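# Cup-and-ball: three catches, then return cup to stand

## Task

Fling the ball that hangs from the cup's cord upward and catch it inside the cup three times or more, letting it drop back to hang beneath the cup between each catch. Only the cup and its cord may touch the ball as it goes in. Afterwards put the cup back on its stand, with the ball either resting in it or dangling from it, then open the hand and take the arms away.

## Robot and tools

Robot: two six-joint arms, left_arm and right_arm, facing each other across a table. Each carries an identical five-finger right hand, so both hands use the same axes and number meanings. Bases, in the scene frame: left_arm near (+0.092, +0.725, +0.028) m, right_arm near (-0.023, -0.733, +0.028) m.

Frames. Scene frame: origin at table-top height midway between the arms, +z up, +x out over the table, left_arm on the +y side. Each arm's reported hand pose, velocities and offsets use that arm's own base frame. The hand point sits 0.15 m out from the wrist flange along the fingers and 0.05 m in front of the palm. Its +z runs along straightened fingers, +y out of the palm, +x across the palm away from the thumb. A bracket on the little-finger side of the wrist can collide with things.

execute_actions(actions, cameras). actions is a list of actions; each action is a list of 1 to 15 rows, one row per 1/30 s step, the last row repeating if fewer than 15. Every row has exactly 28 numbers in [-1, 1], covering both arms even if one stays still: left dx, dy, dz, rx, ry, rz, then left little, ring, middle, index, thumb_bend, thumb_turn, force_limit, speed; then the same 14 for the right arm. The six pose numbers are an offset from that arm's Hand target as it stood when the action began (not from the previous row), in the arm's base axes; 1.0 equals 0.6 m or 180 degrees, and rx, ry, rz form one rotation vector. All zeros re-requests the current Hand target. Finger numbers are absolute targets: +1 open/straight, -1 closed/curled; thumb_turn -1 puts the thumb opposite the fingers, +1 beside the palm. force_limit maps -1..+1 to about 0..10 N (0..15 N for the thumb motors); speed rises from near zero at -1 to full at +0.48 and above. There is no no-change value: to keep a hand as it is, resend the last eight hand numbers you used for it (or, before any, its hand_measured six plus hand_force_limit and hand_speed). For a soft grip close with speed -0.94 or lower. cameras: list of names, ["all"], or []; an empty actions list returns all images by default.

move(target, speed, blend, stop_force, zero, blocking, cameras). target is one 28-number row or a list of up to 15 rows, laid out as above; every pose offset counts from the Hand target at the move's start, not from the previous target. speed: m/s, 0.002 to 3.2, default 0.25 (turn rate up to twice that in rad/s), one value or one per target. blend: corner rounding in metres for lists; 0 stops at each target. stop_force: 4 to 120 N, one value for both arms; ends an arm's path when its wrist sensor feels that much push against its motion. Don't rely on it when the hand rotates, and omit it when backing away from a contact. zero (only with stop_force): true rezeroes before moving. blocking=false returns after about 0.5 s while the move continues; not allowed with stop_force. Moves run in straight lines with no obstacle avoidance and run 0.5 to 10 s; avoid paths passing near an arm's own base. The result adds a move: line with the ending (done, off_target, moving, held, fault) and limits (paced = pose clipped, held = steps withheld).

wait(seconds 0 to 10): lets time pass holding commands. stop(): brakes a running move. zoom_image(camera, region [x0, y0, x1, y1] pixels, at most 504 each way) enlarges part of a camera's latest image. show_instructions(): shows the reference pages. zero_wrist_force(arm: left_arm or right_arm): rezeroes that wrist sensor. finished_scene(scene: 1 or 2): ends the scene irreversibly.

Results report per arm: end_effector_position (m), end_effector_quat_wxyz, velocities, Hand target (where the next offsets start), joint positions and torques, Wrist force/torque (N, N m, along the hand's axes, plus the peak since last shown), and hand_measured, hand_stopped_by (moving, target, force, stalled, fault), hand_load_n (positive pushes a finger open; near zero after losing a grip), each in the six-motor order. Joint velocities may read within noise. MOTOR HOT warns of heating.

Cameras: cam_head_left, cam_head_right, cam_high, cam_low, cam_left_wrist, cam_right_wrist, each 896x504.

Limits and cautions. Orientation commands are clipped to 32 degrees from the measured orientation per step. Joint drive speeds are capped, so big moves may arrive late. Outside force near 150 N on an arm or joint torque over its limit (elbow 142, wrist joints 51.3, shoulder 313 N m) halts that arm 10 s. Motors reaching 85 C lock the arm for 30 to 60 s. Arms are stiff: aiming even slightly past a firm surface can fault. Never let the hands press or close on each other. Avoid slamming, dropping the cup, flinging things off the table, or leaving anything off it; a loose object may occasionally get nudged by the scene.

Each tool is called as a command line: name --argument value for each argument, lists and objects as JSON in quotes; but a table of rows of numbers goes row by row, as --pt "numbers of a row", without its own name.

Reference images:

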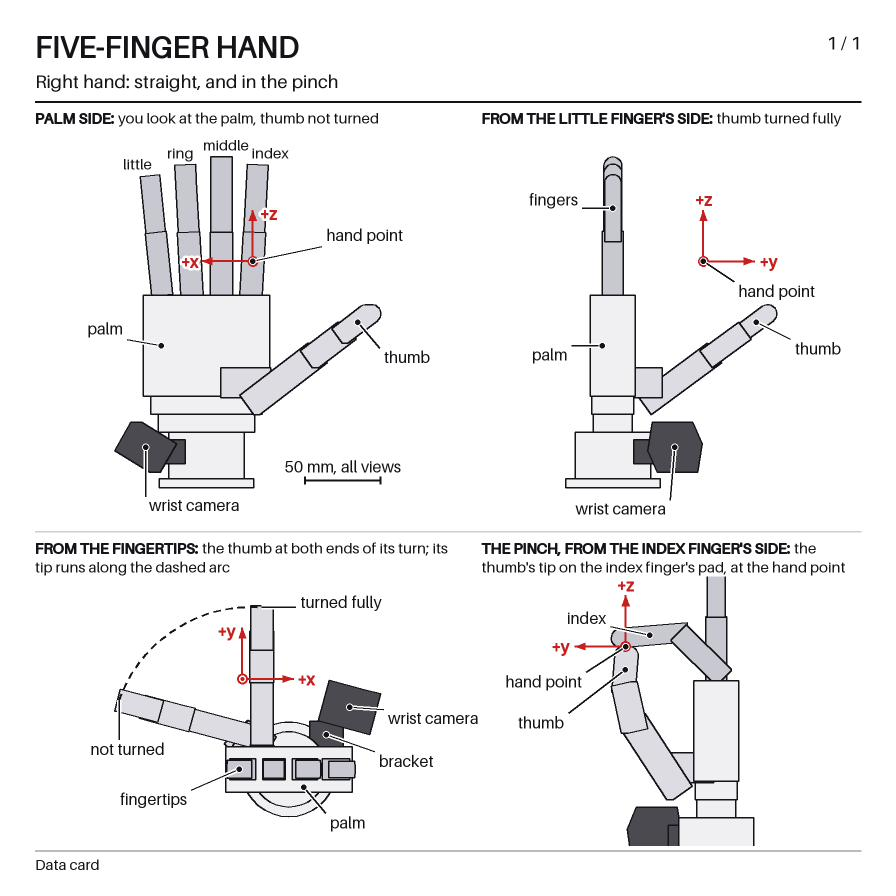

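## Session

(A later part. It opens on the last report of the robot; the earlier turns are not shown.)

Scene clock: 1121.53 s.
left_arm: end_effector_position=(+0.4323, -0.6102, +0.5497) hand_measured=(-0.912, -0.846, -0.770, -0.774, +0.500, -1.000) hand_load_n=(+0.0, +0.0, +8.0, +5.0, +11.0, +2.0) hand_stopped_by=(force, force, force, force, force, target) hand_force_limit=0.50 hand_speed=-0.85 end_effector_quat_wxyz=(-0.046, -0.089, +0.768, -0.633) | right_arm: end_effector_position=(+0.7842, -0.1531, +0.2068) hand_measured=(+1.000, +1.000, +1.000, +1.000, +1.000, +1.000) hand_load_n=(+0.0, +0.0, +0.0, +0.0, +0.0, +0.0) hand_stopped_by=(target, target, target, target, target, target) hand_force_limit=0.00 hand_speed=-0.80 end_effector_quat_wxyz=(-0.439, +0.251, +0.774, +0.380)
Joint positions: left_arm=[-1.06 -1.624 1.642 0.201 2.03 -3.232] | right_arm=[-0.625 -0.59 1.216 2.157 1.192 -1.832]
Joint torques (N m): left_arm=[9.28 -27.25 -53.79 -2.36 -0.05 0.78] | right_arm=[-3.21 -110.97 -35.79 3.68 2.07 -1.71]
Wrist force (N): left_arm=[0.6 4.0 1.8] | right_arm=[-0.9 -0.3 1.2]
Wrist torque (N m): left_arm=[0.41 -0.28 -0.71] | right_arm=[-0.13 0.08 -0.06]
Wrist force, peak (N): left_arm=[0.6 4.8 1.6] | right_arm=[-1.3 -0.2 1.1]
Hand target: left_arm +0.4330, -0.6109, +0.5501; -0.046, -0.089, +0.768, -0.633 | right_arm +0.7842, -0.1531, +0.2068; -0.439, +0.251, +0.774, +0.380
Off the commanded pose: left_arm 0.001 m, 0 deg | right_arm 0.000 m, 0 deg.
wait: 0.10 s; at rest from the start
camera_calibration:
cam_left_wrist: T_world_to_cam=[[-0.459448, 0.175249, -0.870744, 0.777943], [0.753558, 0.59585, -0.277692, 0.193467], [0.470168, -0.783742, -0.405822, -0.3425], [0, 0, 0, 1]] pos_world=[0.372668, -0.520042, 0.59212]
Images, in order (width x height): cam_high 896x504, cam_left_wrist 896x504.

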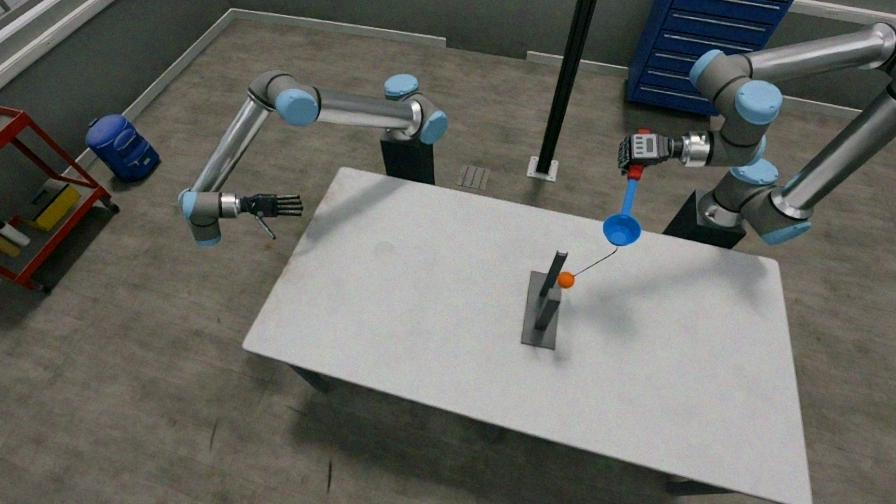

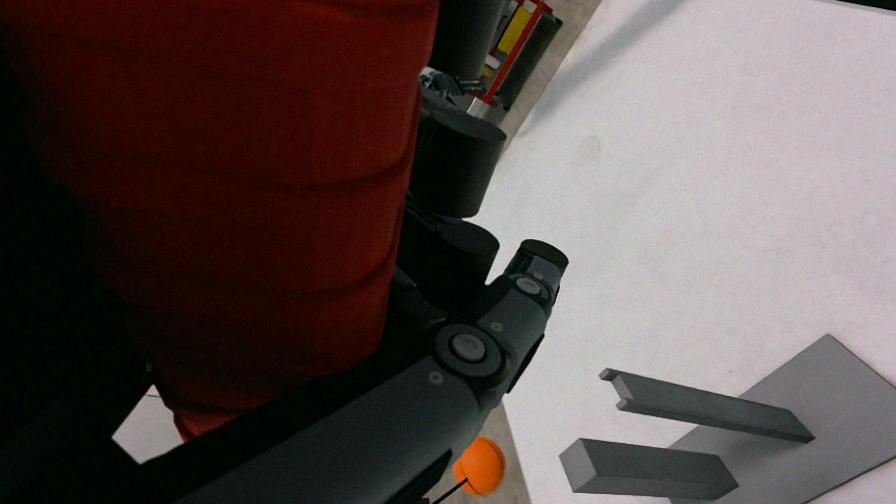

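move --target '[0,0.4,0,0,0,0,-0.99,-0.99,-0.99,-0.99,-0.99,-1,1,-0.94,0,0,0,0,0,0,1,1,1,1,1,1,0,-0.8]' --speed 0.15 --cameras '["cam_high", "cam_low", "cam_head_left"]'

zoom_image --camera "cam_high" --region '[660, 80, 860, 280]'

wait --seconds 0.2 --cameras '["cam_left_wrist"]'

Scene clock: 1175.83 s.
left_arm: end_effector_position=(+0.4329, -0.3710, +0.5501) hand_measured=(-0.990, -0.934, -0.772, -0.804, +0.488, -1.000) hand_load_n=(+0.0, +10.5, +10.0, +7.0, +14.5, +2.0) hand_stopped_by=(target, force, force, force, force, target) hand_force_limit=1.00 hand_speed=-0.94 end_effector_quat_wxyz=(-0.046, -0.089, +0.768, -0.633) | right_arm: end_effector_position=(+0.7842, -0.1531, +0.2068) hand_measured=(+1.000, +1.000, +1.000, +1.000, +1.000, +1.000) hand_load_n=(+0.0, +0.0, +0.0, +0.0, +0.0, -0.5) hand_stopped_by=(target, target, target, target, target, target) hand_force_limit=0.00 hand_speed=-0.80 end_effector_quat_wxyz=(-0.439, +0.251, +0.774, +0.380)
Joint positions: left_arm=[-0.721 -1.826 1.813 0.293 2.358 -3.13] | right_arm=[-0.625 -0.59 1.216 2.157 1.192 -1.832]
Joint torques (N m): left_arm=[11.93 -29.35 -31.33 1.27 3.16 3.97] | right_arm=[-3.7 -112.44 -35.74 3.58 2.25 -1.78]
Wrist force (N): left_arm=[0.5 4.2 1.5] | right_arm=[-1.0 -0.4 0.8]
Wrist torque (N m): left_arm=[0.41 -0.25 -0.69] | right_arm=[-0.11 0.11 -0.07]
Wrist force, peak (N): left_arm=[0.6 4.0 3.4] | right_arm=[-1.2 -0.2 1.3]
Hand target: left_arm +0.4330, -0.3709, +0.5501; -0.046, -0.089, +0.768, -0.633 | right_arm +0.7842, -0.1531, +0.2068; -0.439, +0.251, +0.774, +0.380
Off the commanded pose: left_arm 0.000 m, 0 deg | right_arm 0.000 m, 0 deg.
move: done
Images, in order (width x height): cam_head_left 896x504, cam_high 896x504, cam_low 896x504.

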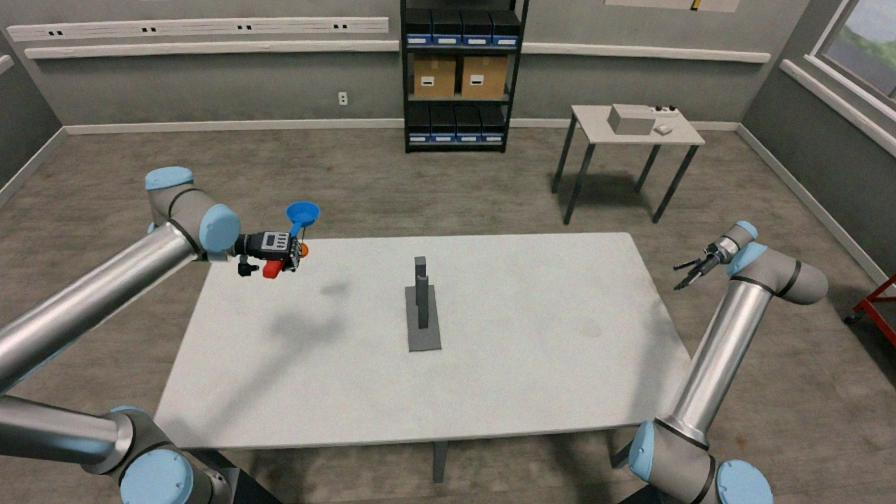

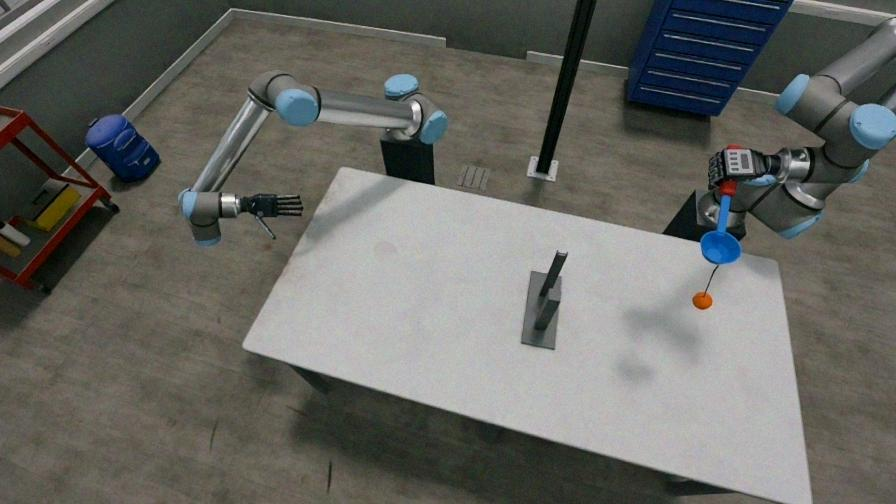

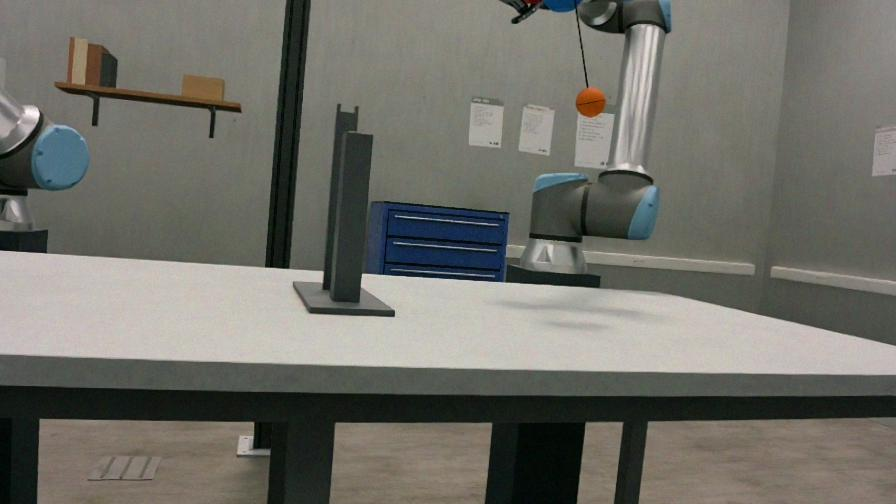

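Scaled by 2.520.

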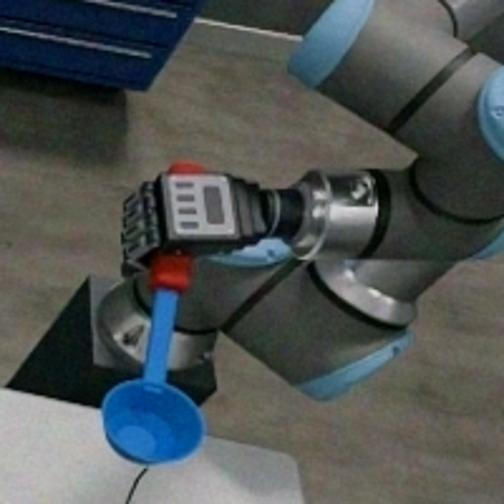

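Scene clock: 1176.03 s.
left_arm: end_effector_position=(+0.4329, -0.3709, +0.5501) hand_measured=(-0.990, -0.934, -0.772, -0.804, +0.488, -1.000) hand_load_n=(+0.0, +10.5, +9.5, +7.5, +14.5, +2.0) hand_stopped_by=(target, force, force, force, force, target) hand_force_limit=1.00 hand_speed=-0.94 end_effector_quat_wxyz=(-0.046, -0.089, +0.768, -0.633) | right_arm: end_effector_position=(+0.7842, -0.1531, +0.2068) hand_measured=(+1.000, +1.000, +1.000, +1.000, +1.000, +1.000) hand_load_n=(+0.0, +0.0, +0.0, +0.0, +0.0, +0.0) hand_stopped_by=(target, target, target, target, target, target) hand_force_limit=0.00 hand_speed=-0.80 end_effector_quat_wxyz=(-0.439, +0.251, +0.774, +0.380)
Joint positions: left_arm=[-0.721 -1.826 1.813 0.293 2.358 -3.13] | right_arm=[-0.625 -0.59 1.216 2.157 1.192 -1.832]
Joint torques (N m): left_arm=[11.19 -27.31 -31.57 0.66 2.9 4.23] | right_arm=[-3.3 -111.58 -35.53 3.42 2.17 -1.81]
Wrist force (N): left_arm=[0.5 4.1 1.7] | right_arm=[-0.9 -0.4 0.9]
Wrist torque (N m): left_arm=[0.38 -0.21 -0.70] | right_arm=[-0.12 0.10 -0.07]
Wrist force, peak (N): left_arm=[0.3 4.4 1.5] | right_arm=[-0.8 -0.3 1.2]
Hand target: left_arm +0.4330, -0.3709, +0.5501; -0.046, -0.089, +0.768, -0.633 | right_arm +0.7842, -0.1531, +0.2068; -0.439, +0.251, +0.774, +0.380
Off the commanded pose: left_arm 0.000 m, 0 deg | right_arm 0.000 m, 0 deg.
wait: 0.20 s; at rest by 0.17 s
camera_calibration:
cam_left_wrist: T_world_to_cam=[[-0.459482, 0.175634, -0.870649, 0.736695], [0.753468, 0.596104, -0.27739, 0.0504648], [0.470278, -0.783462, -0.406233, -0.154789], [0, 0, 0, 1]] pos_world=[0.373268, -0.280742, 0.592521]
Images, in order (width x height): cam_left_wrist 896x504.

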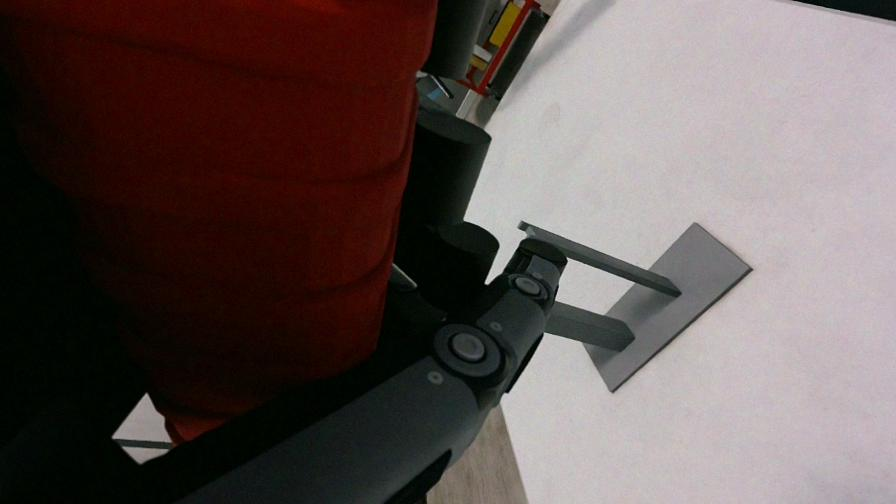

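move --pt "0 0.0207 -0.535 0 0 0.0556 -0.99 -0.99 -0.99 -0.99 -0.99 -1 1 -0.94 0 0 0 0 0 0 1 1 1 1 1 1 0 -0.8" --pt "0 0.0207 -0.552 0 0 0.0556 -0.99 -0.99 -0.99 -0.99 -0.99 -1 1 -0.94 0 0 0 0 0 0 1 1 1 1 1 1 0 -0.8" --speed '[0.2, 0.004]' --cameras '["cam_low", "cam_high"]'

zoom_image --camera "cam_low" --region '[460, 90, 680, 330]'

wait --seconds 2 --cameras '["cam_low"]'

zoom_image --camera "cam_low" --region '[460, 90, 680, 330]'

Scene clock: 1207.63 s.
left_arm: end_effector_position=(+0.4330, -0.3585, +0.2190) hand_measured=(-0.990, -0.934, -0.772, -0.804, +0.488, -1.000) hand_load_n=(+0.0, +10.5, +9.5, +7.0, +14.5, +2.0) hand_stopped_by=(target, force, force, force, force, target) hand_force_limit=1.00 hand_speed=-0.94 end_effector_quat_wxyz=(+0.009, -0.156, +0.757, -0.634) | right_arm: end_effector_position=(+0.7842, -0.1531, +0.2068) hand_measured=(+1.000, +1.000, +1.000, +1.000, +1.000, +1.000) hand_load_n=(+0.0, +0.0, +0.0, -0.5, +0.0, +0.0) hand_stopped_by=(target, target, target, target, target, target) hand_force_limit=0.00 hand_speed=-0.80 end_effector_quat_wxyz=(-0.439, +0.251, +0.774, +0.380)
Joint positions: left_arm=[-0.795 -1.733 2.357 -0.393 2.117 -3.209] | right_arm=[-0.625 -0.59 1.216 2.157 1.192 -1.832]
Joint torques (N m): left_arm=[-16.8 -10.31 -25.54 -3.09 -2.33 -3.3] | right_arm=[-3.53 -112.41 -35.82 3.65 2.2 -1.65]
Wrist force (N): left_arm=[0.8 3.8 1.2] | right_arm=[-0.8 -0.4 0.9]
Wrist torque (N m): left_arm=[0.37 -0.35 -0.34] | right_arm=[-0.12 0.08 -0.06]
Wrist force, peak (N): left_arm=[0.4 5.6 1.7] | right_arm=[-1.1 -0.3 1.4]
Hand target: left_arm +0.4330, -0.3585, +0.2189; +0.009, -0.156, +0.757, -0.634 | right_arm +0.7842, -0.1531, +0.2068; -0.439, +0.251, +0.774, +0.380
Off the commanded pose: left_arm 0.000 m, 0 deg | right_arm 0.000 m, 0 deg.
move: done
Images, in order (width x height): cam_high 896x504, cam_low 896x504.

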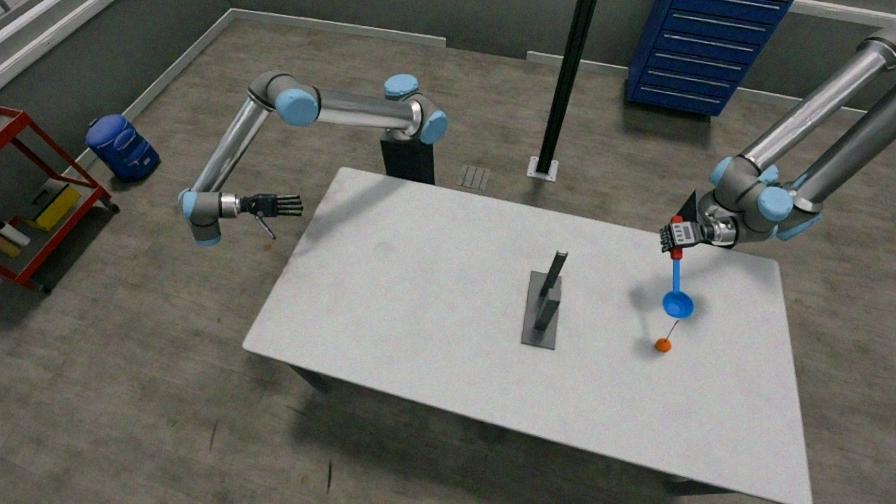

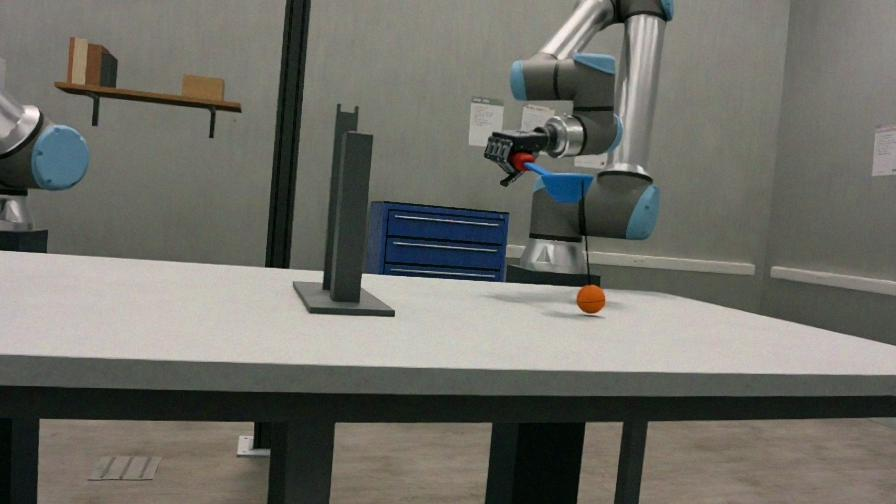

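Scaled by 2.100.

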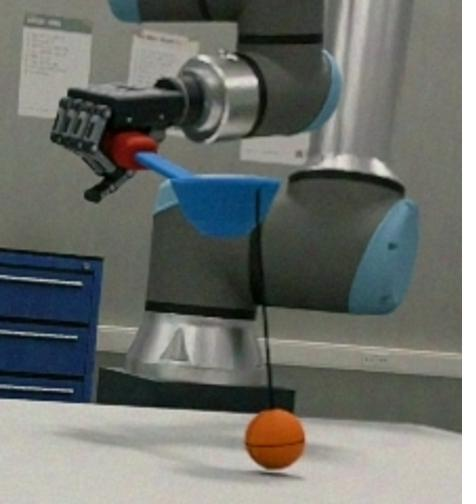

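Scene clock: 1209.63 s.
left_arm: end_effector_position=(+0.4330, -0.3585, +0.2189) hand_measured=(-0.990, -0.934, -0.772, -0.804, +0.488, -1.000) hand_load_n=(+0.0, +10.5, +9.5, +7.0, +14.0, +2.0) hand_stopped_by=(target, force, force, force, force, target) hand_force_limit=1.00 hand_speed=-0.94 end_effector_quat_wxyz=(+0.009, -0.156, +0.757, -0.634) | right_arm: end_effector_position=(+0.7842, -0.1531, +0.2068) hand_measured=(+1.000, +1.000, +1.000, +1.000, +1.000, +1.000) hand_load_n=(+0.0, +0.0, +0.0, +0.0, +0.0, -0.5) hand_stopped_by=(target, target, target, target, target, target) hand_force_limit=0.00 hand_speed=-0.80 end_effector_quat_wxyz=(-0.439, +0.251, +0.774, +0.380)
Joint positions: left_arm=[-0.795 -1.733 2.357 -0.393 2.117 -3.209] | right_arm=[-0.625 -0.59 1.216 2.157 1.192 -1.832]
Joint torques (N m): left_arm=[-16.11 -8.81 -24.37 -3.72 -2.31 -3.91] | right_arm=[-3.03 -111.67 -36.1 3.71 2.06 -1.5]
Wrist force (N): left_arm=[0.4 3.8 1.4] | right_arm=[-1.1 -0.4 0.9]
Wrist torque (N m): left_arm=[0.37 -0.26 -0.35] | right_arm=[-0.12 0.13 -0.07]
Wrist force, peak (N): left_arm=[0.8 4.1 1.4] | right_arm=[-1.3 -0.6 1.0]
Hand target: left_arm +0.4330, -0.3585, +0.2189; +0.009, -0.156, +0.757, -0.634 | right_arm +0.7842, -0.1531, +0.2068; -0.439, +0.251, +0.774, +0.380
Off the commanded pose: left_arm 0.000 m, 0 deg | right_arm 0.000 m, 0 deg.
wait: 2.00 s; at rest by 0.17 s
Images, in order (width x height): cam_low 896x504.

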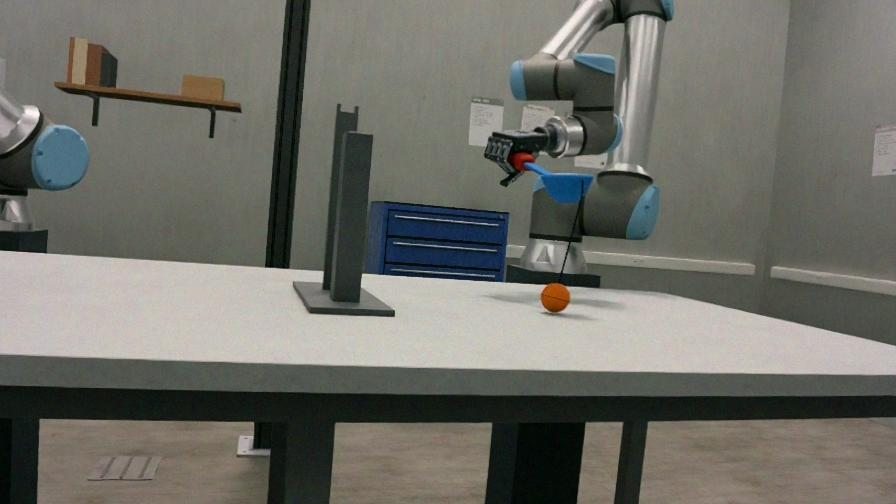

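Scaled by 2.100.

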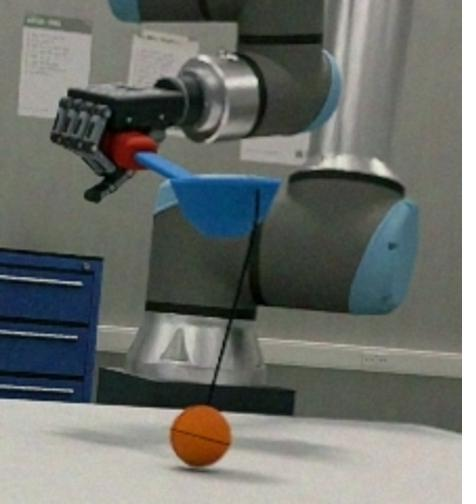

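move --target '[0,-0.1525,0,0,0,0,-0.99,-0.99,-0.99,-0.99,-0.99,-1,1,-0.94,0,0,0,0,0,0,1,1,1,1,1,1,0,-0.8]' --speed 0.05 --cameras '[]'

wait --seconds 2 --cameras '["cam_low", "cam_right_wrist"]'

wait --seconds 0.2 --cameras '["cam_low"]'

zoom_image --camera "cam_low" --region '[420, 90, 640, 330]'

Scene clock: 1294.57 s.
left_arm: end_effector_position=(+0.4329, -0.4498, +0.2189) hand_measured=(-0.990, -0.934, -0.772, -0.804, +0.488, -1.000) hand_load_n=(+0.0, +10.5, +10.0, +7.5, +14.5, +2.5) hand_stopped_by=(target, force, force, force, force, target) hand_force_limit=1.00 hand_speed=-0.94 end_effector_quat_wxyz=(+0.009, -0.156, +0.757, -0.634) | right_arm: end_effector_position=(+0.7842, -0.1531, +0.2068) hand_measured=(+1.000, +1.000, +1.000, +1.000, +1.000, +1.000) hand_load_n=(+0.0, +0.0, +0.0, +0.0, +0.0, +0.0) hand_stopped_by=(target, target, target, target, target, target) hand_force_limit=0.00 hand_speed=-0.80 end_effector_quat_wxyz=(-0.439, +0.251, +0.774, +0.380)
Joint positions: left_arm=[-0.959 -1.661 2.296 -0.423 1.957 -3.25] | right_arm=[-0.625 -0.59 1.216 2.157 1.192 -1.832]
Joint torques (N m): left_arm=[-20.31 -15.68 -47.93 -3.97 -2.79 -3.29] | right_arm=[-2.78 -112.77 -36.33 3.62 2.05 -1.69]
Wrist force (N): left_arm=[0.5 3.6 1.0] | right_arm=[-1.0 -0.4 1.0]
Wrist torque (N m): left_arm=[0.40 -0.21 -0.38] | right_arm=[-0.13 0.11 -0.07]
Wrist force, peak (N): left_arm=[0.7 4.3 1.5] | right_arm=[-1.2 -0.6 1.4]
Hand target: left_arm +0.4330, -0.4500, +0.2189; +0.009, -0.156, +0.757, -0.634 | right_arm +0.7842, -0.1531, +0.2068; -0.439, +0.251, +0.774, +0.380
Off the commanded pose: left_arm 0.000 m, 0 deg | right_arm 0.000 m, 0 deg.
move: done
No camera images: "cameras" was empty.

Scene clock: 1296.57 s.
left_arm: end_effector_position=(+0.4330, -0.4500, +0.2189) hand_measured=(-0.990, -0.934, -0.772, -0.804, +0.488, -1.000) hand_load_n=(+0.0, +10.5, +10.0, +7.0, +14.5, +2.5) hand_stopped_by=(target, force, force, force, force, target) hand_force_limit=1.00 hand_speed=-0.94 end_effector_quat_wxyz=(+0.009, -0.156, +0.757, -0.634) | right_arm: end_effector_position=(+0.7842, -0.1531, +0.2068) hand_measured=(+1.000, +1.000, +1.000, +1.000, +1.000, +1.000) hand_load_n=(+0.0, +0.5, +0.0, -0.5, +0.0, +0.0) hand_stopped_by=(target, target, target, target, target, target) hand_force_limit=0.00 hand_speed=-0.80 end_effector_quat_wxyz=(-0.439, +0.251, +0.774, +0.380)
Joint positions: left_arm=[-0.959 -1.661 2.296 -0.423 1.957 -3.25] | right_arm=[-0.625 -0.59 1.216 2.157 1.192 -1.832]
Joint torques (N m): left_arm=[-16.52 -13.81 -48.34 -4 -2.22 -3.63] | right_arm=[-4.13 -112.83 -35.89 3.68 2.11 -1.76]
Wrist force (N): left_arm=[0.3 3.8 1.0] | right_arm=[-1.0 -0.3 1.0]
Wrist torque (N m): left_arm=[0.42 -0.21 -0.39] | right_arm=[-0.10 0.11 -0.07]
Wrist force, peak (N): left_arm=[0.5 4.1 1.3] | right_arm=[-1.2 -0.4 1.3]
Hand target: left_arm +0.4330, -0.4500, +0.2189; +0.009, -0.156, +0.757, -0.634 | right_arm +0.7842, -0.1531, +0.2068; -0.439, +0.251, +0.774, +0.380
Off the commanded pose: left_arm 0.000 m, 0 deg | right_arm 0.000 m, 0 deg.
wait: 2.00 s; at rest by 0.17 s
Images, in order (width x height): cam_low 896x504, cam_right_wrist 896x504.

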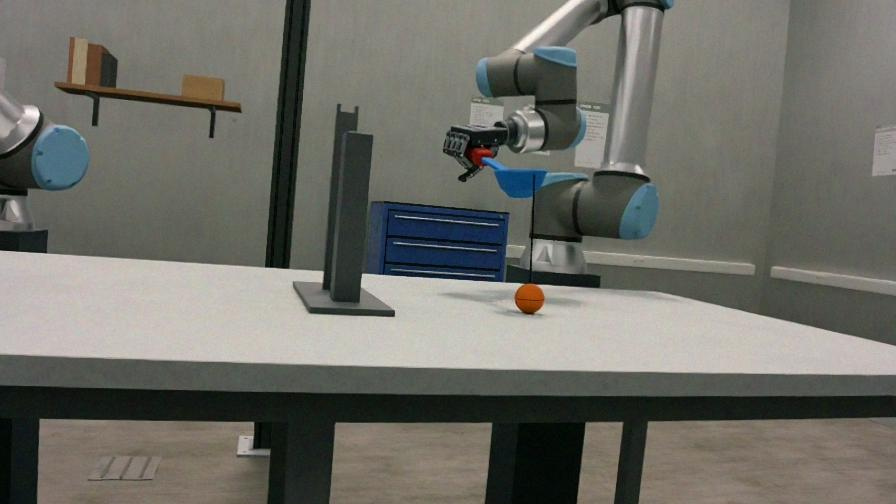

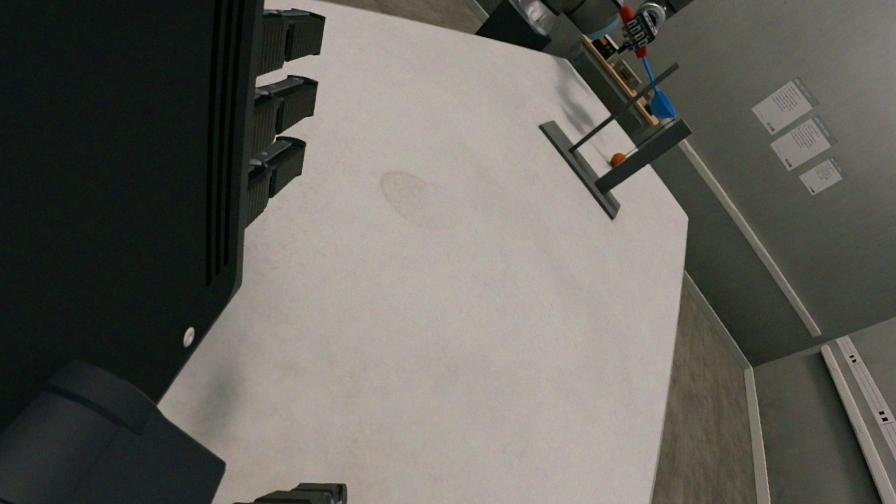

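Scene clock: 1296.77 s.
left_arm: end_effector_position=(+0.4330, -0.4500, +0.2189) hand_measured=(-0.990, -0.934, -0.772, -0.804, +0.488, -1.000) hand_load_n=(+0.0, +10.5, +10.0, +7.5, +14.5, +2.5) hand_stopped_by=(target, force, force, force, force, target) hand_force_limit=1.00 hand_speed=-0.94 end_effector_quat_wxyz=(+0.009, -0.156, +0.757, -0.634) | right_arm: end_effector_position=(+0.7842, -0.1531, +0.2068) hand_measured=(+1.000, +1.000, +1.000, +1.000, +1.000, +1.000) hand_load_n=(+0.0, +0.0, +0.0, +0.0, +0.0, +0.0) hand_stopped_by=(target, target, target, target, target, target) hand_force_limit=0.00 hand_speed=-0.80 end_effector_quat_wxyz=(-0.439, +0.251, +0.774, +0.380)
Joint positions: left_arm=[-0.959 -1.661 2.296 -0.423 1.957 -3.25] | right_arm=[-0.625 -0.59 1.216 2.157 1.192 -1.832]
Joint torques (N m): left_arm=[-16.32 -15.4 -48.53 -3.9 -2.41 -3.59] | right_arm=[-3.4 -113.43 -36.01 3.68 2.09 -1.74]
Wrist force (N): left_arm=[0.6 3.8 1.2] | right_arm=[-0.8 0.0 1.0]
Wrist torque (N m): left_arm=[0.42 -0.24 -0.38] | right_arm=[-0.07 0.08 -0.05]
Wrist force, peak (N): left_arm=[0.6 3.8 1.2] | right_arm=[-1.1 -0.5 0.9]
Hand target: left_arm +0.4330, -0.4500, +0.2189; +0.009, -0.156, +0.757, -0.634 | right_arm +0.7842, -0.1531, +0.2068; -0.439, +0.251, +0.774, +0.380
Off the commanded pose: left_arm 0.000 m, 0 deg | right_arm 0.000 m, 0 deg.
wait: 0.20 s; at rest by 0.17 s
Images, in order (width x height): cam_low 896x504.

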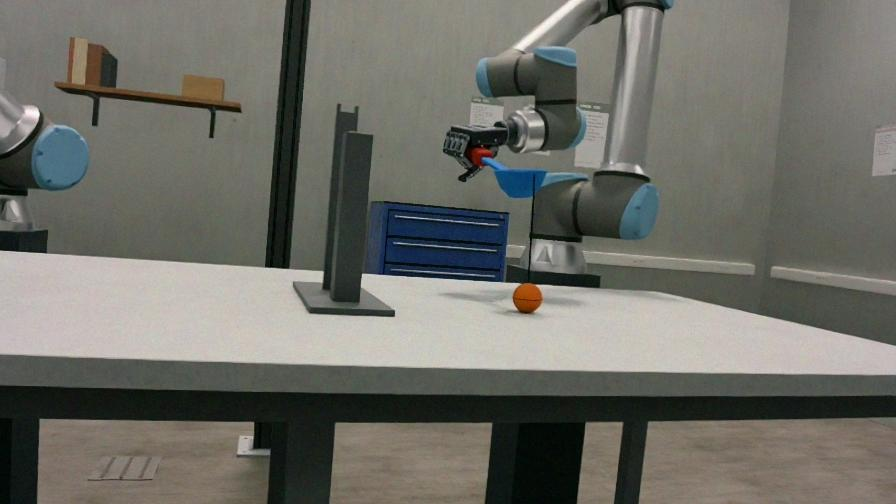

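Scaled by 2.100.

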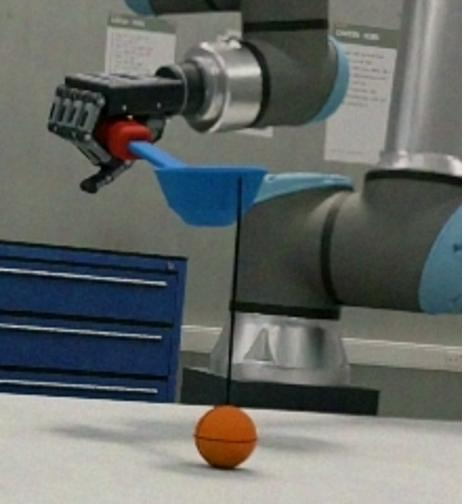

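wait --seconds 1.5 --cameras '["cam_low"]'

move --pt "0 0 0.0105 0 0 0 -0.99 -0.99 -0.99 -0.99 -0.99 -1 1 -0.94 0 0 0 0 0 0 1 1 1 1 1 1 0 -0.8" --pt "0 0 0.5518 0 0 0 -0.99 -0.99 -0.99 -0.99 -0.99 -1 1 -0.94 0 0 0 0 0 0 1 1 1 1 1 1 0 -0.8" --speed '[0.004, 0.1]' --cameras '["cam_low"]'

wait --seconds 0.2 --cameras '["cam_low"]'

wait --seconds 0.2 --cameras '["cam_low"]'

wait --seconds 0.2 --cameras '["cam_low", "cam_high"]'

zoom_image --camera "cam_high" --region '[600, 80, 800, 300]'

Scene clock: 1312.20 s.
left_arm: end_effector_position=(+0.4330, -0.4500, +0.2189) hand_measured=(-0.990, -0.934, -0.772, -0.804, +0.488, -1.000) hand_load_n=(+0.0, +10.5, +10.0, +7.0, +14.5, +2.0) hand_stopped_by=(target, force, force, force, force, target) hand_force_limit=1.00 hand_speed=-0.94 end_effector_quat_wxyz=(+0.009, -0.156, +0.757, -0.634) | right_arm: end_effector_position=(+0.7842, -0.1531, +0.2068) hand_measured=(+1.000, +1.000, +1.000, +1.000, +1.000, +1.000) hand_load_n=(+0.0, +0.5, +0.0, +0.0, +0.0, +0.0) hand_stopped_by=(target, target, target, target, target, target) hand_force_limit=0.00 hand_speed=-0.80 end_effector_quat_wxyz=(-0.439, +0.251, +0.774, +0.380)
Joint positions: left_arm=[-0.959 -1.661 2.296 -0.423 1.957 -3.25] | right_arm=[-0.625 -0.59 1.216 2.157 1.192 -1.832]
Joint torques (N m): left_arm=[-14.31 -15.78 -48.37 -3.12 -1.64 -3.51] | right_arm=[-2.75 -112.86 -36.05 3.63 2.14 -1.7]
Wrist force (N): left_arm=[0.8 3.9 1.1] | right_arm=[-1.1 -0.3 1.2]
Wrist torque (N m): left_arm=[0.45 -0.26 -0.35] | right_arm=[-0.12 0.12 -0.08]
Wrist force, peak (N): left_arm=[0.6 4.2 1.2] | right_arm=[-1.5 -0.4 1.0]
Hand target: left_arm +0.4330, -0.4500, +0.2189; +0.009, -0.156, +0.757, -0.634 | right_arm +0.7842, -0.1531, +0.2068; -0.439, +0.251, +0.774, +0.380
Off the commanded pose: left_arm 0.000 m, 0 deg | right_arm 0.000 m, 0 deg.
wait: 1.50 s; at rest from the start
Images, in order (width x height): cam_low 896x504.

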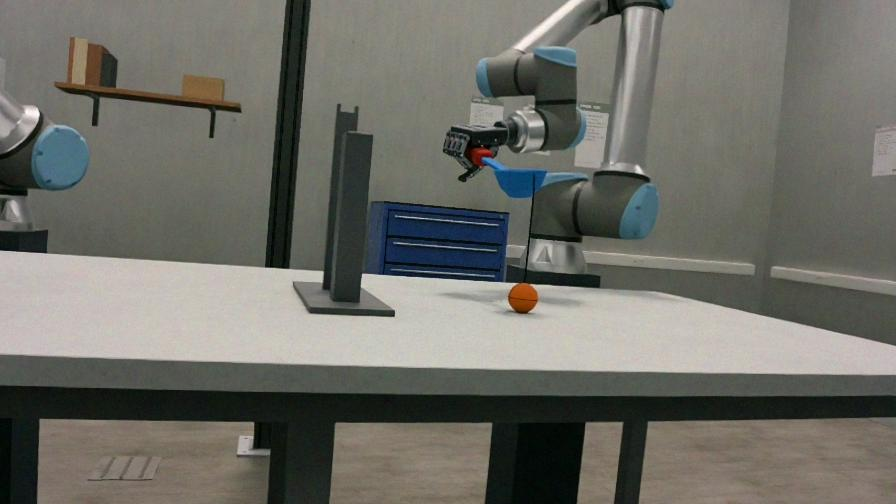

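Scene clock: 1317.53 s.
left_arm: end_effector_position=(+0.4329, -0.4499, +0.5499) hand_measured=(-0.990, -0.934, -0.772, -0.804, +0.488, -1.000) hand_load_n=(+0.0, +10.5, +9.5, +7.0, +14.5, +2.0) hand_stopped_by=(target, force, force, force, force, target) hand_force_limit=1.00 hand_speed=-0.94 end_effector_quat_wxyz=(+0.009, -0.156, +0.757, -0.634) | right_arm: end_effector_position=(+0.7842, -0.1531, +0.2068) hand_measured=(+1.000, +1.000, +1.000, +1.000, +1.000, +1.000) hand_load_n=(+0.0, +0.0, +0.0, +0.0, +0.0, +0.0) hand_stopped_by=(target, target, target, target, target, target) hand_force_limit=0.00 hand_speed=-0.80 end_effector_quat_wxyz=(-0.439, +0.251, +0.774, +0.380)
Joint positions: left_arm=[-0.959 -1.846 1.824 0.234 1.957 -3.25] | right_arm=[-0.625 -0.59 1.216 2.157 1.192 -1.832]
Joint torques (N m): left_arm=[-15.58 -8.75 -56.94 0.2 -1.08 3.25] | right_arm=[-3.52 -112.56 -36.7 3.7 2.21 -1.65]
Wrist force (N): left_arm=[0.5 4.0 1.2] | right_arm=[-1.3 -0.2 0.9]
Wrist torque (N m): left_arm=[0.39 -0.20 -0.34] | right_arm=[-0.08 0.16 -0.09]
Wrist force, peak (N): left_arm=[0.2 5.0 1.0] | right_arm=[-1.3 -0.2 1.3]
Hand target: left_arm +0.4330, -0.4500, +0.5500; +0.009, -0.156, +0.757, -0.634 | right_arm +0.7842, -0.1531, +0.2068; -0.439, +0.251, +0.774, +0.380
Off the commanded pose: left_arm 0.000 m, 0 deg | right_arm 0.000 m, 0 deg.
move: done
Images, in order (width x height): cam_low 896x504.

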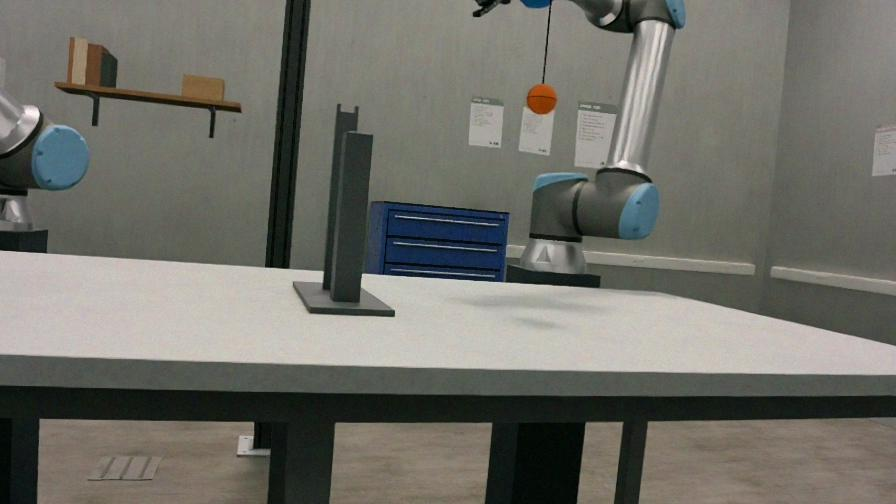

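Scene clock: 1317.73 s.
left_arm: end_effector_position=(+0.4330, -0.4500, +0.5500) hand_measured=(-0.990, -0.934, -0.772, -0.804, +0.488, -1.000) hand_load_n=(+0.0, +10.5, +10.0, +7.5, +14.5, +2.0) hand_stopped_by=(target, force, force, force, force, target) hand_force_limit=1.00 hand_speed=-0.94 end_effector_quat_wxyz=(+0.009, -0.156, +0.757, -0.634) | right_arm: end_effector_position=(+0.7842, -0.1531, +0.2068) hand_measured=(+1.000, +1.000, +1.000, +1.000, +1.000, +1.000) hand_load_n=(+0.0, +0.0, +0.0, +0.0, +0.0, +0.0) hand_stopped_by=(target, target, target, target, target, target) hand_force_limit=0.00 hand_speed=-0.80 end_effector_quat_wxyz=(-0.439, +0.251, +0.774, +0.380)
Joint positions: left_arm=[-0.959 -1.846 1.824 0.235 1.957 -3.25] | right_arm=[-0.625 -0.59 1.216 2.157 1.192 -1.832]
Joint torques (N m): left_arm=[-13.98 -8.38 -56.97 0.04 -0.23 3.91] | right_arm=[-3.11 -112.1 -35.82 3.73 2.08 -1.85]
Wrist force (N): left_arm=[0.4 4.0 1.2] | right_arm=[-1.1 -0.3 1.1]
Wrist torque (N m): left_arm=[0.41 -0.19 -0.34] | right_arm=[-0.12 0.12 -0.08]
Wrist force, peak (N): left_arm=[0.4 4.0 1.2] | right_arm=[-1.3 -0.3 1.0]
Hand target: left_arm +0.4330, -0.4500, +0.5500; +0.009, -0.156, +0.757, -0.634 | right_arm +0.7842, -0.1531, +0.2068; -0.439, +0.251, +0.774, +0.380
Off the commanded pose: left_arm 0.000 m, 0 deg | right_arm 0.000 m, 0 deg.
wait: 0.20 s; at rest by 0.17 s
Images, in order (width x height): cam_low 896x504.

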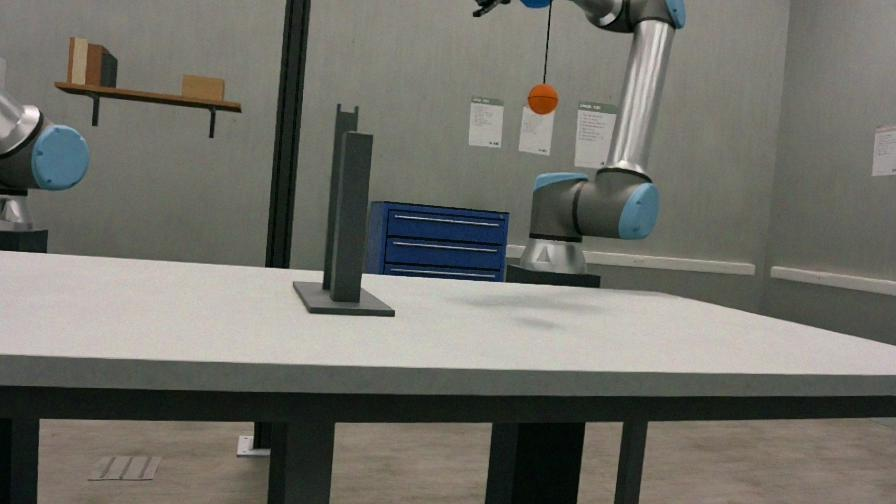

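Scene clock: 1317.93 s.
left_arm: end_effector_position=(+0.4330, -0.4500, +0.5500) hand_measured=(-0.990, -0.934, -0.772, -0.804, +0.488, -1.000) hand_load_n=(+0.0, +10.5, +9.5, +7.0, +14.5, +2.0) hand_stopped_by=(target, force, force, force, force, target) hand_force_limit=1.00 hand_speed=-0.94 end_effector_quat_wxyz=(+0.009, -0.156, +0.757, -0.634) | right_arm: end_effector_position=(+0.7842, -0.1531, +0.2068) hand_measured=(+1.000, +1.000, +1.000, +1.000, +1.000, +1.000) hand_load_n=(+0.0, +0.0, +0.0, +0.0, +0.0, +0.0) hand_stopped_by=(target, target, target, target, target, target) hand_force_limit=0.00 hand_speed=-0.80 end_effector_quat_wxyz=(-0.439, +0.251, +0.774, +0.380)
Joint positions: left_arm=[-0.959 -1.846 1.824 0.235 1.957 -3.25] | right_arm=[-0.625 -0.59 1.216 2.157 1.192 -1.832]
Joint torques (N m): left_arm=[-16.49 -6.02 -56.69 0.19 0.49 3.59] | right_arm=[-2.96 -112.79 -36.12 3.55 2.12 -1.74]
Wrist force (N): left_arm=[0.3 3.6 1.1] | right_arm=[-0.9 -0.4 0.7]
Wrist torque (N m): left_arm=[0.37 -0.16 -0.36] | right_arm=[-0.11 0.11 -0.07]
Wrist force, peak (N): left_arm=[0.3 4.2 1.3] | right_arm=[-1.2 -0.6 1.1]
Hand target: left_arm +0.4330, -0.4500, +0.5500; +0.009, -0.156, +0.757, -0.634 | right_arm +0.7842, -0.1531, +0.2068; -0.439, +0.251, +0.774, +0.380
Off the commanded pose: left_arm 0.000 m, 0 deg | right_arm 0.000 m, 0 deg.
wait: 0.20 s; at rest by 0.17 s
Images, in order (width x height): cam_low 896x504.

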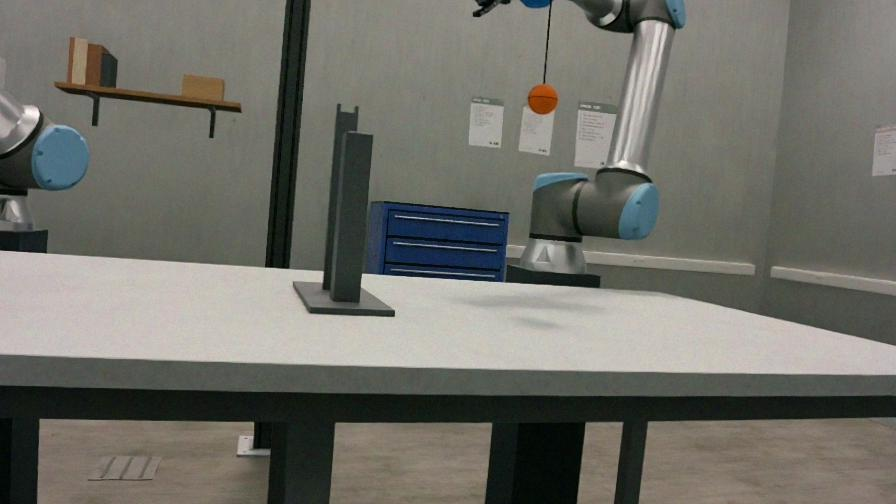

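Scene clock: 1318.13 s.
left_arm: end_effector_position=(+0.4330, -0.4500, +0.5500) hand_measured=(-0.990, -0.934, -0.772, -0.804, +0.488, -1.000) hand_load_n=(+0.0, +10.5, +9.5, +7.5, +14.5, +2.0) hand_stopped_by=(target, force, force, force, force, target) hand_force_limit=1.00 hand_speed=-0.94 end_effector_quat_wxyz=(+0.009, -0.156, +0.757, -0.634) | right_arm: end_effector_position=(+0.7842, -0.1531, +0.2068) hand_measured=(+1.000, +1.000, +1.000, +1.000, +1.000, +1.000) hand_load_n=(+0.5, +0.0, +0.0, +0.5, +0.0, +0.0) hand_stopped_by=(target, target, target, target, target, target) hand_force_limit=0.00 hand_speed=-0.80 end_effector_quat_wxyz=(-0.439, +0.251, +0.774, +0.380)
Joint positions: left_arm=[-0.959 -1.846 1.824 0.235 1.957 -3.25] | right_arm=[-0.625 -0.59 1.216 2.157 1.192 -1.832]
Joint torques (N m): left_arm=[-15.35 -9.78 -56.91 0.43 0.59 3.7] | right_arm=[-3.43 -113.02 -36.49 3.66 2.21 -1.78]
Wrist force (N): left_arm=[0.5 3.8 1.3] | right_arm=[-0.8 0.0 1.1]
Wrist torque (N m): left_arm=[0.38 -0.19 -0.35] | right_arm=[-0.08 0.09 -0.05]
Wrist force, peak (N): left_arm=[0.3 4.1 1.2] | right_arm=[-0.9 0.0 1.3]
Hand target: left_arm +0.4330, -0.4500, +0.5500; +0.009, -0.156, +0.757, -0.634 | right_arm +0.7842, -0.1531, +0.2068; -0.439, +0.251, +0.774, +0.380
Off the commanded pose: left_arm 0.000 m, 0 deg | right_arm 0.000 m, 0 deg.
wait: 0.20 s; at rest by 0.17 s
Images, in order (width x height): cam_high 896x504, cam_low 896x504.

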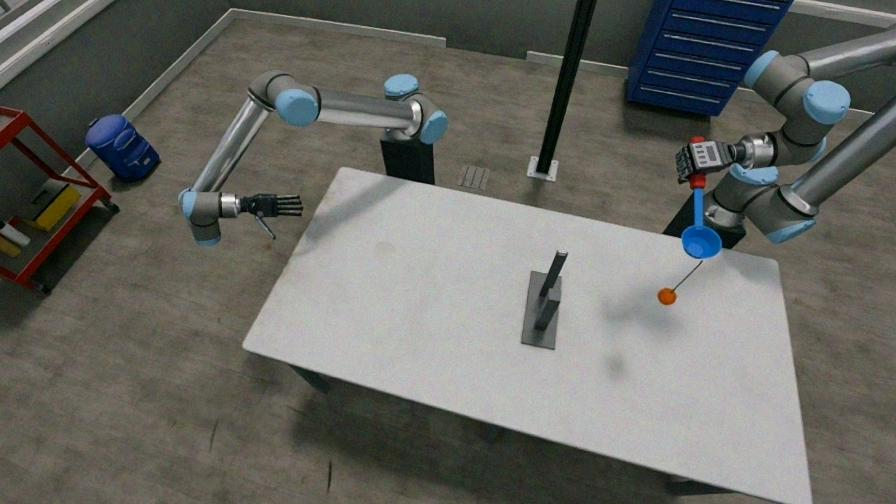

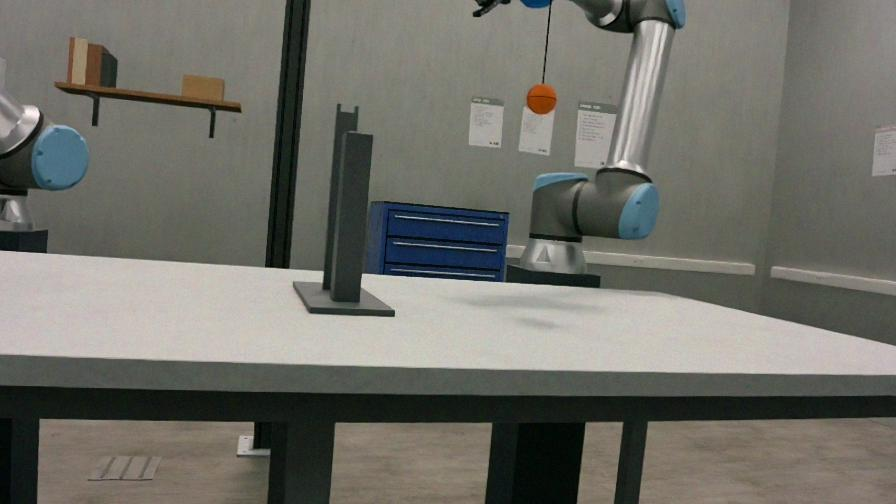

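Scaled by 2.291.

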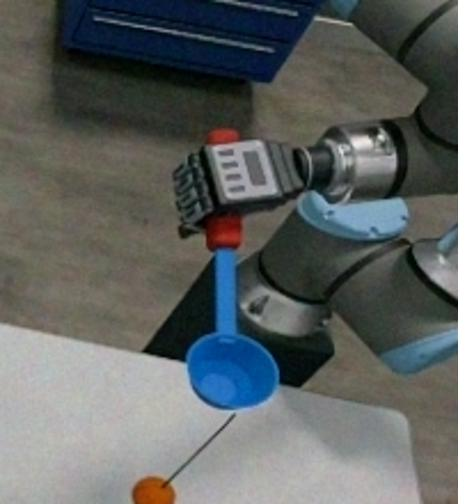

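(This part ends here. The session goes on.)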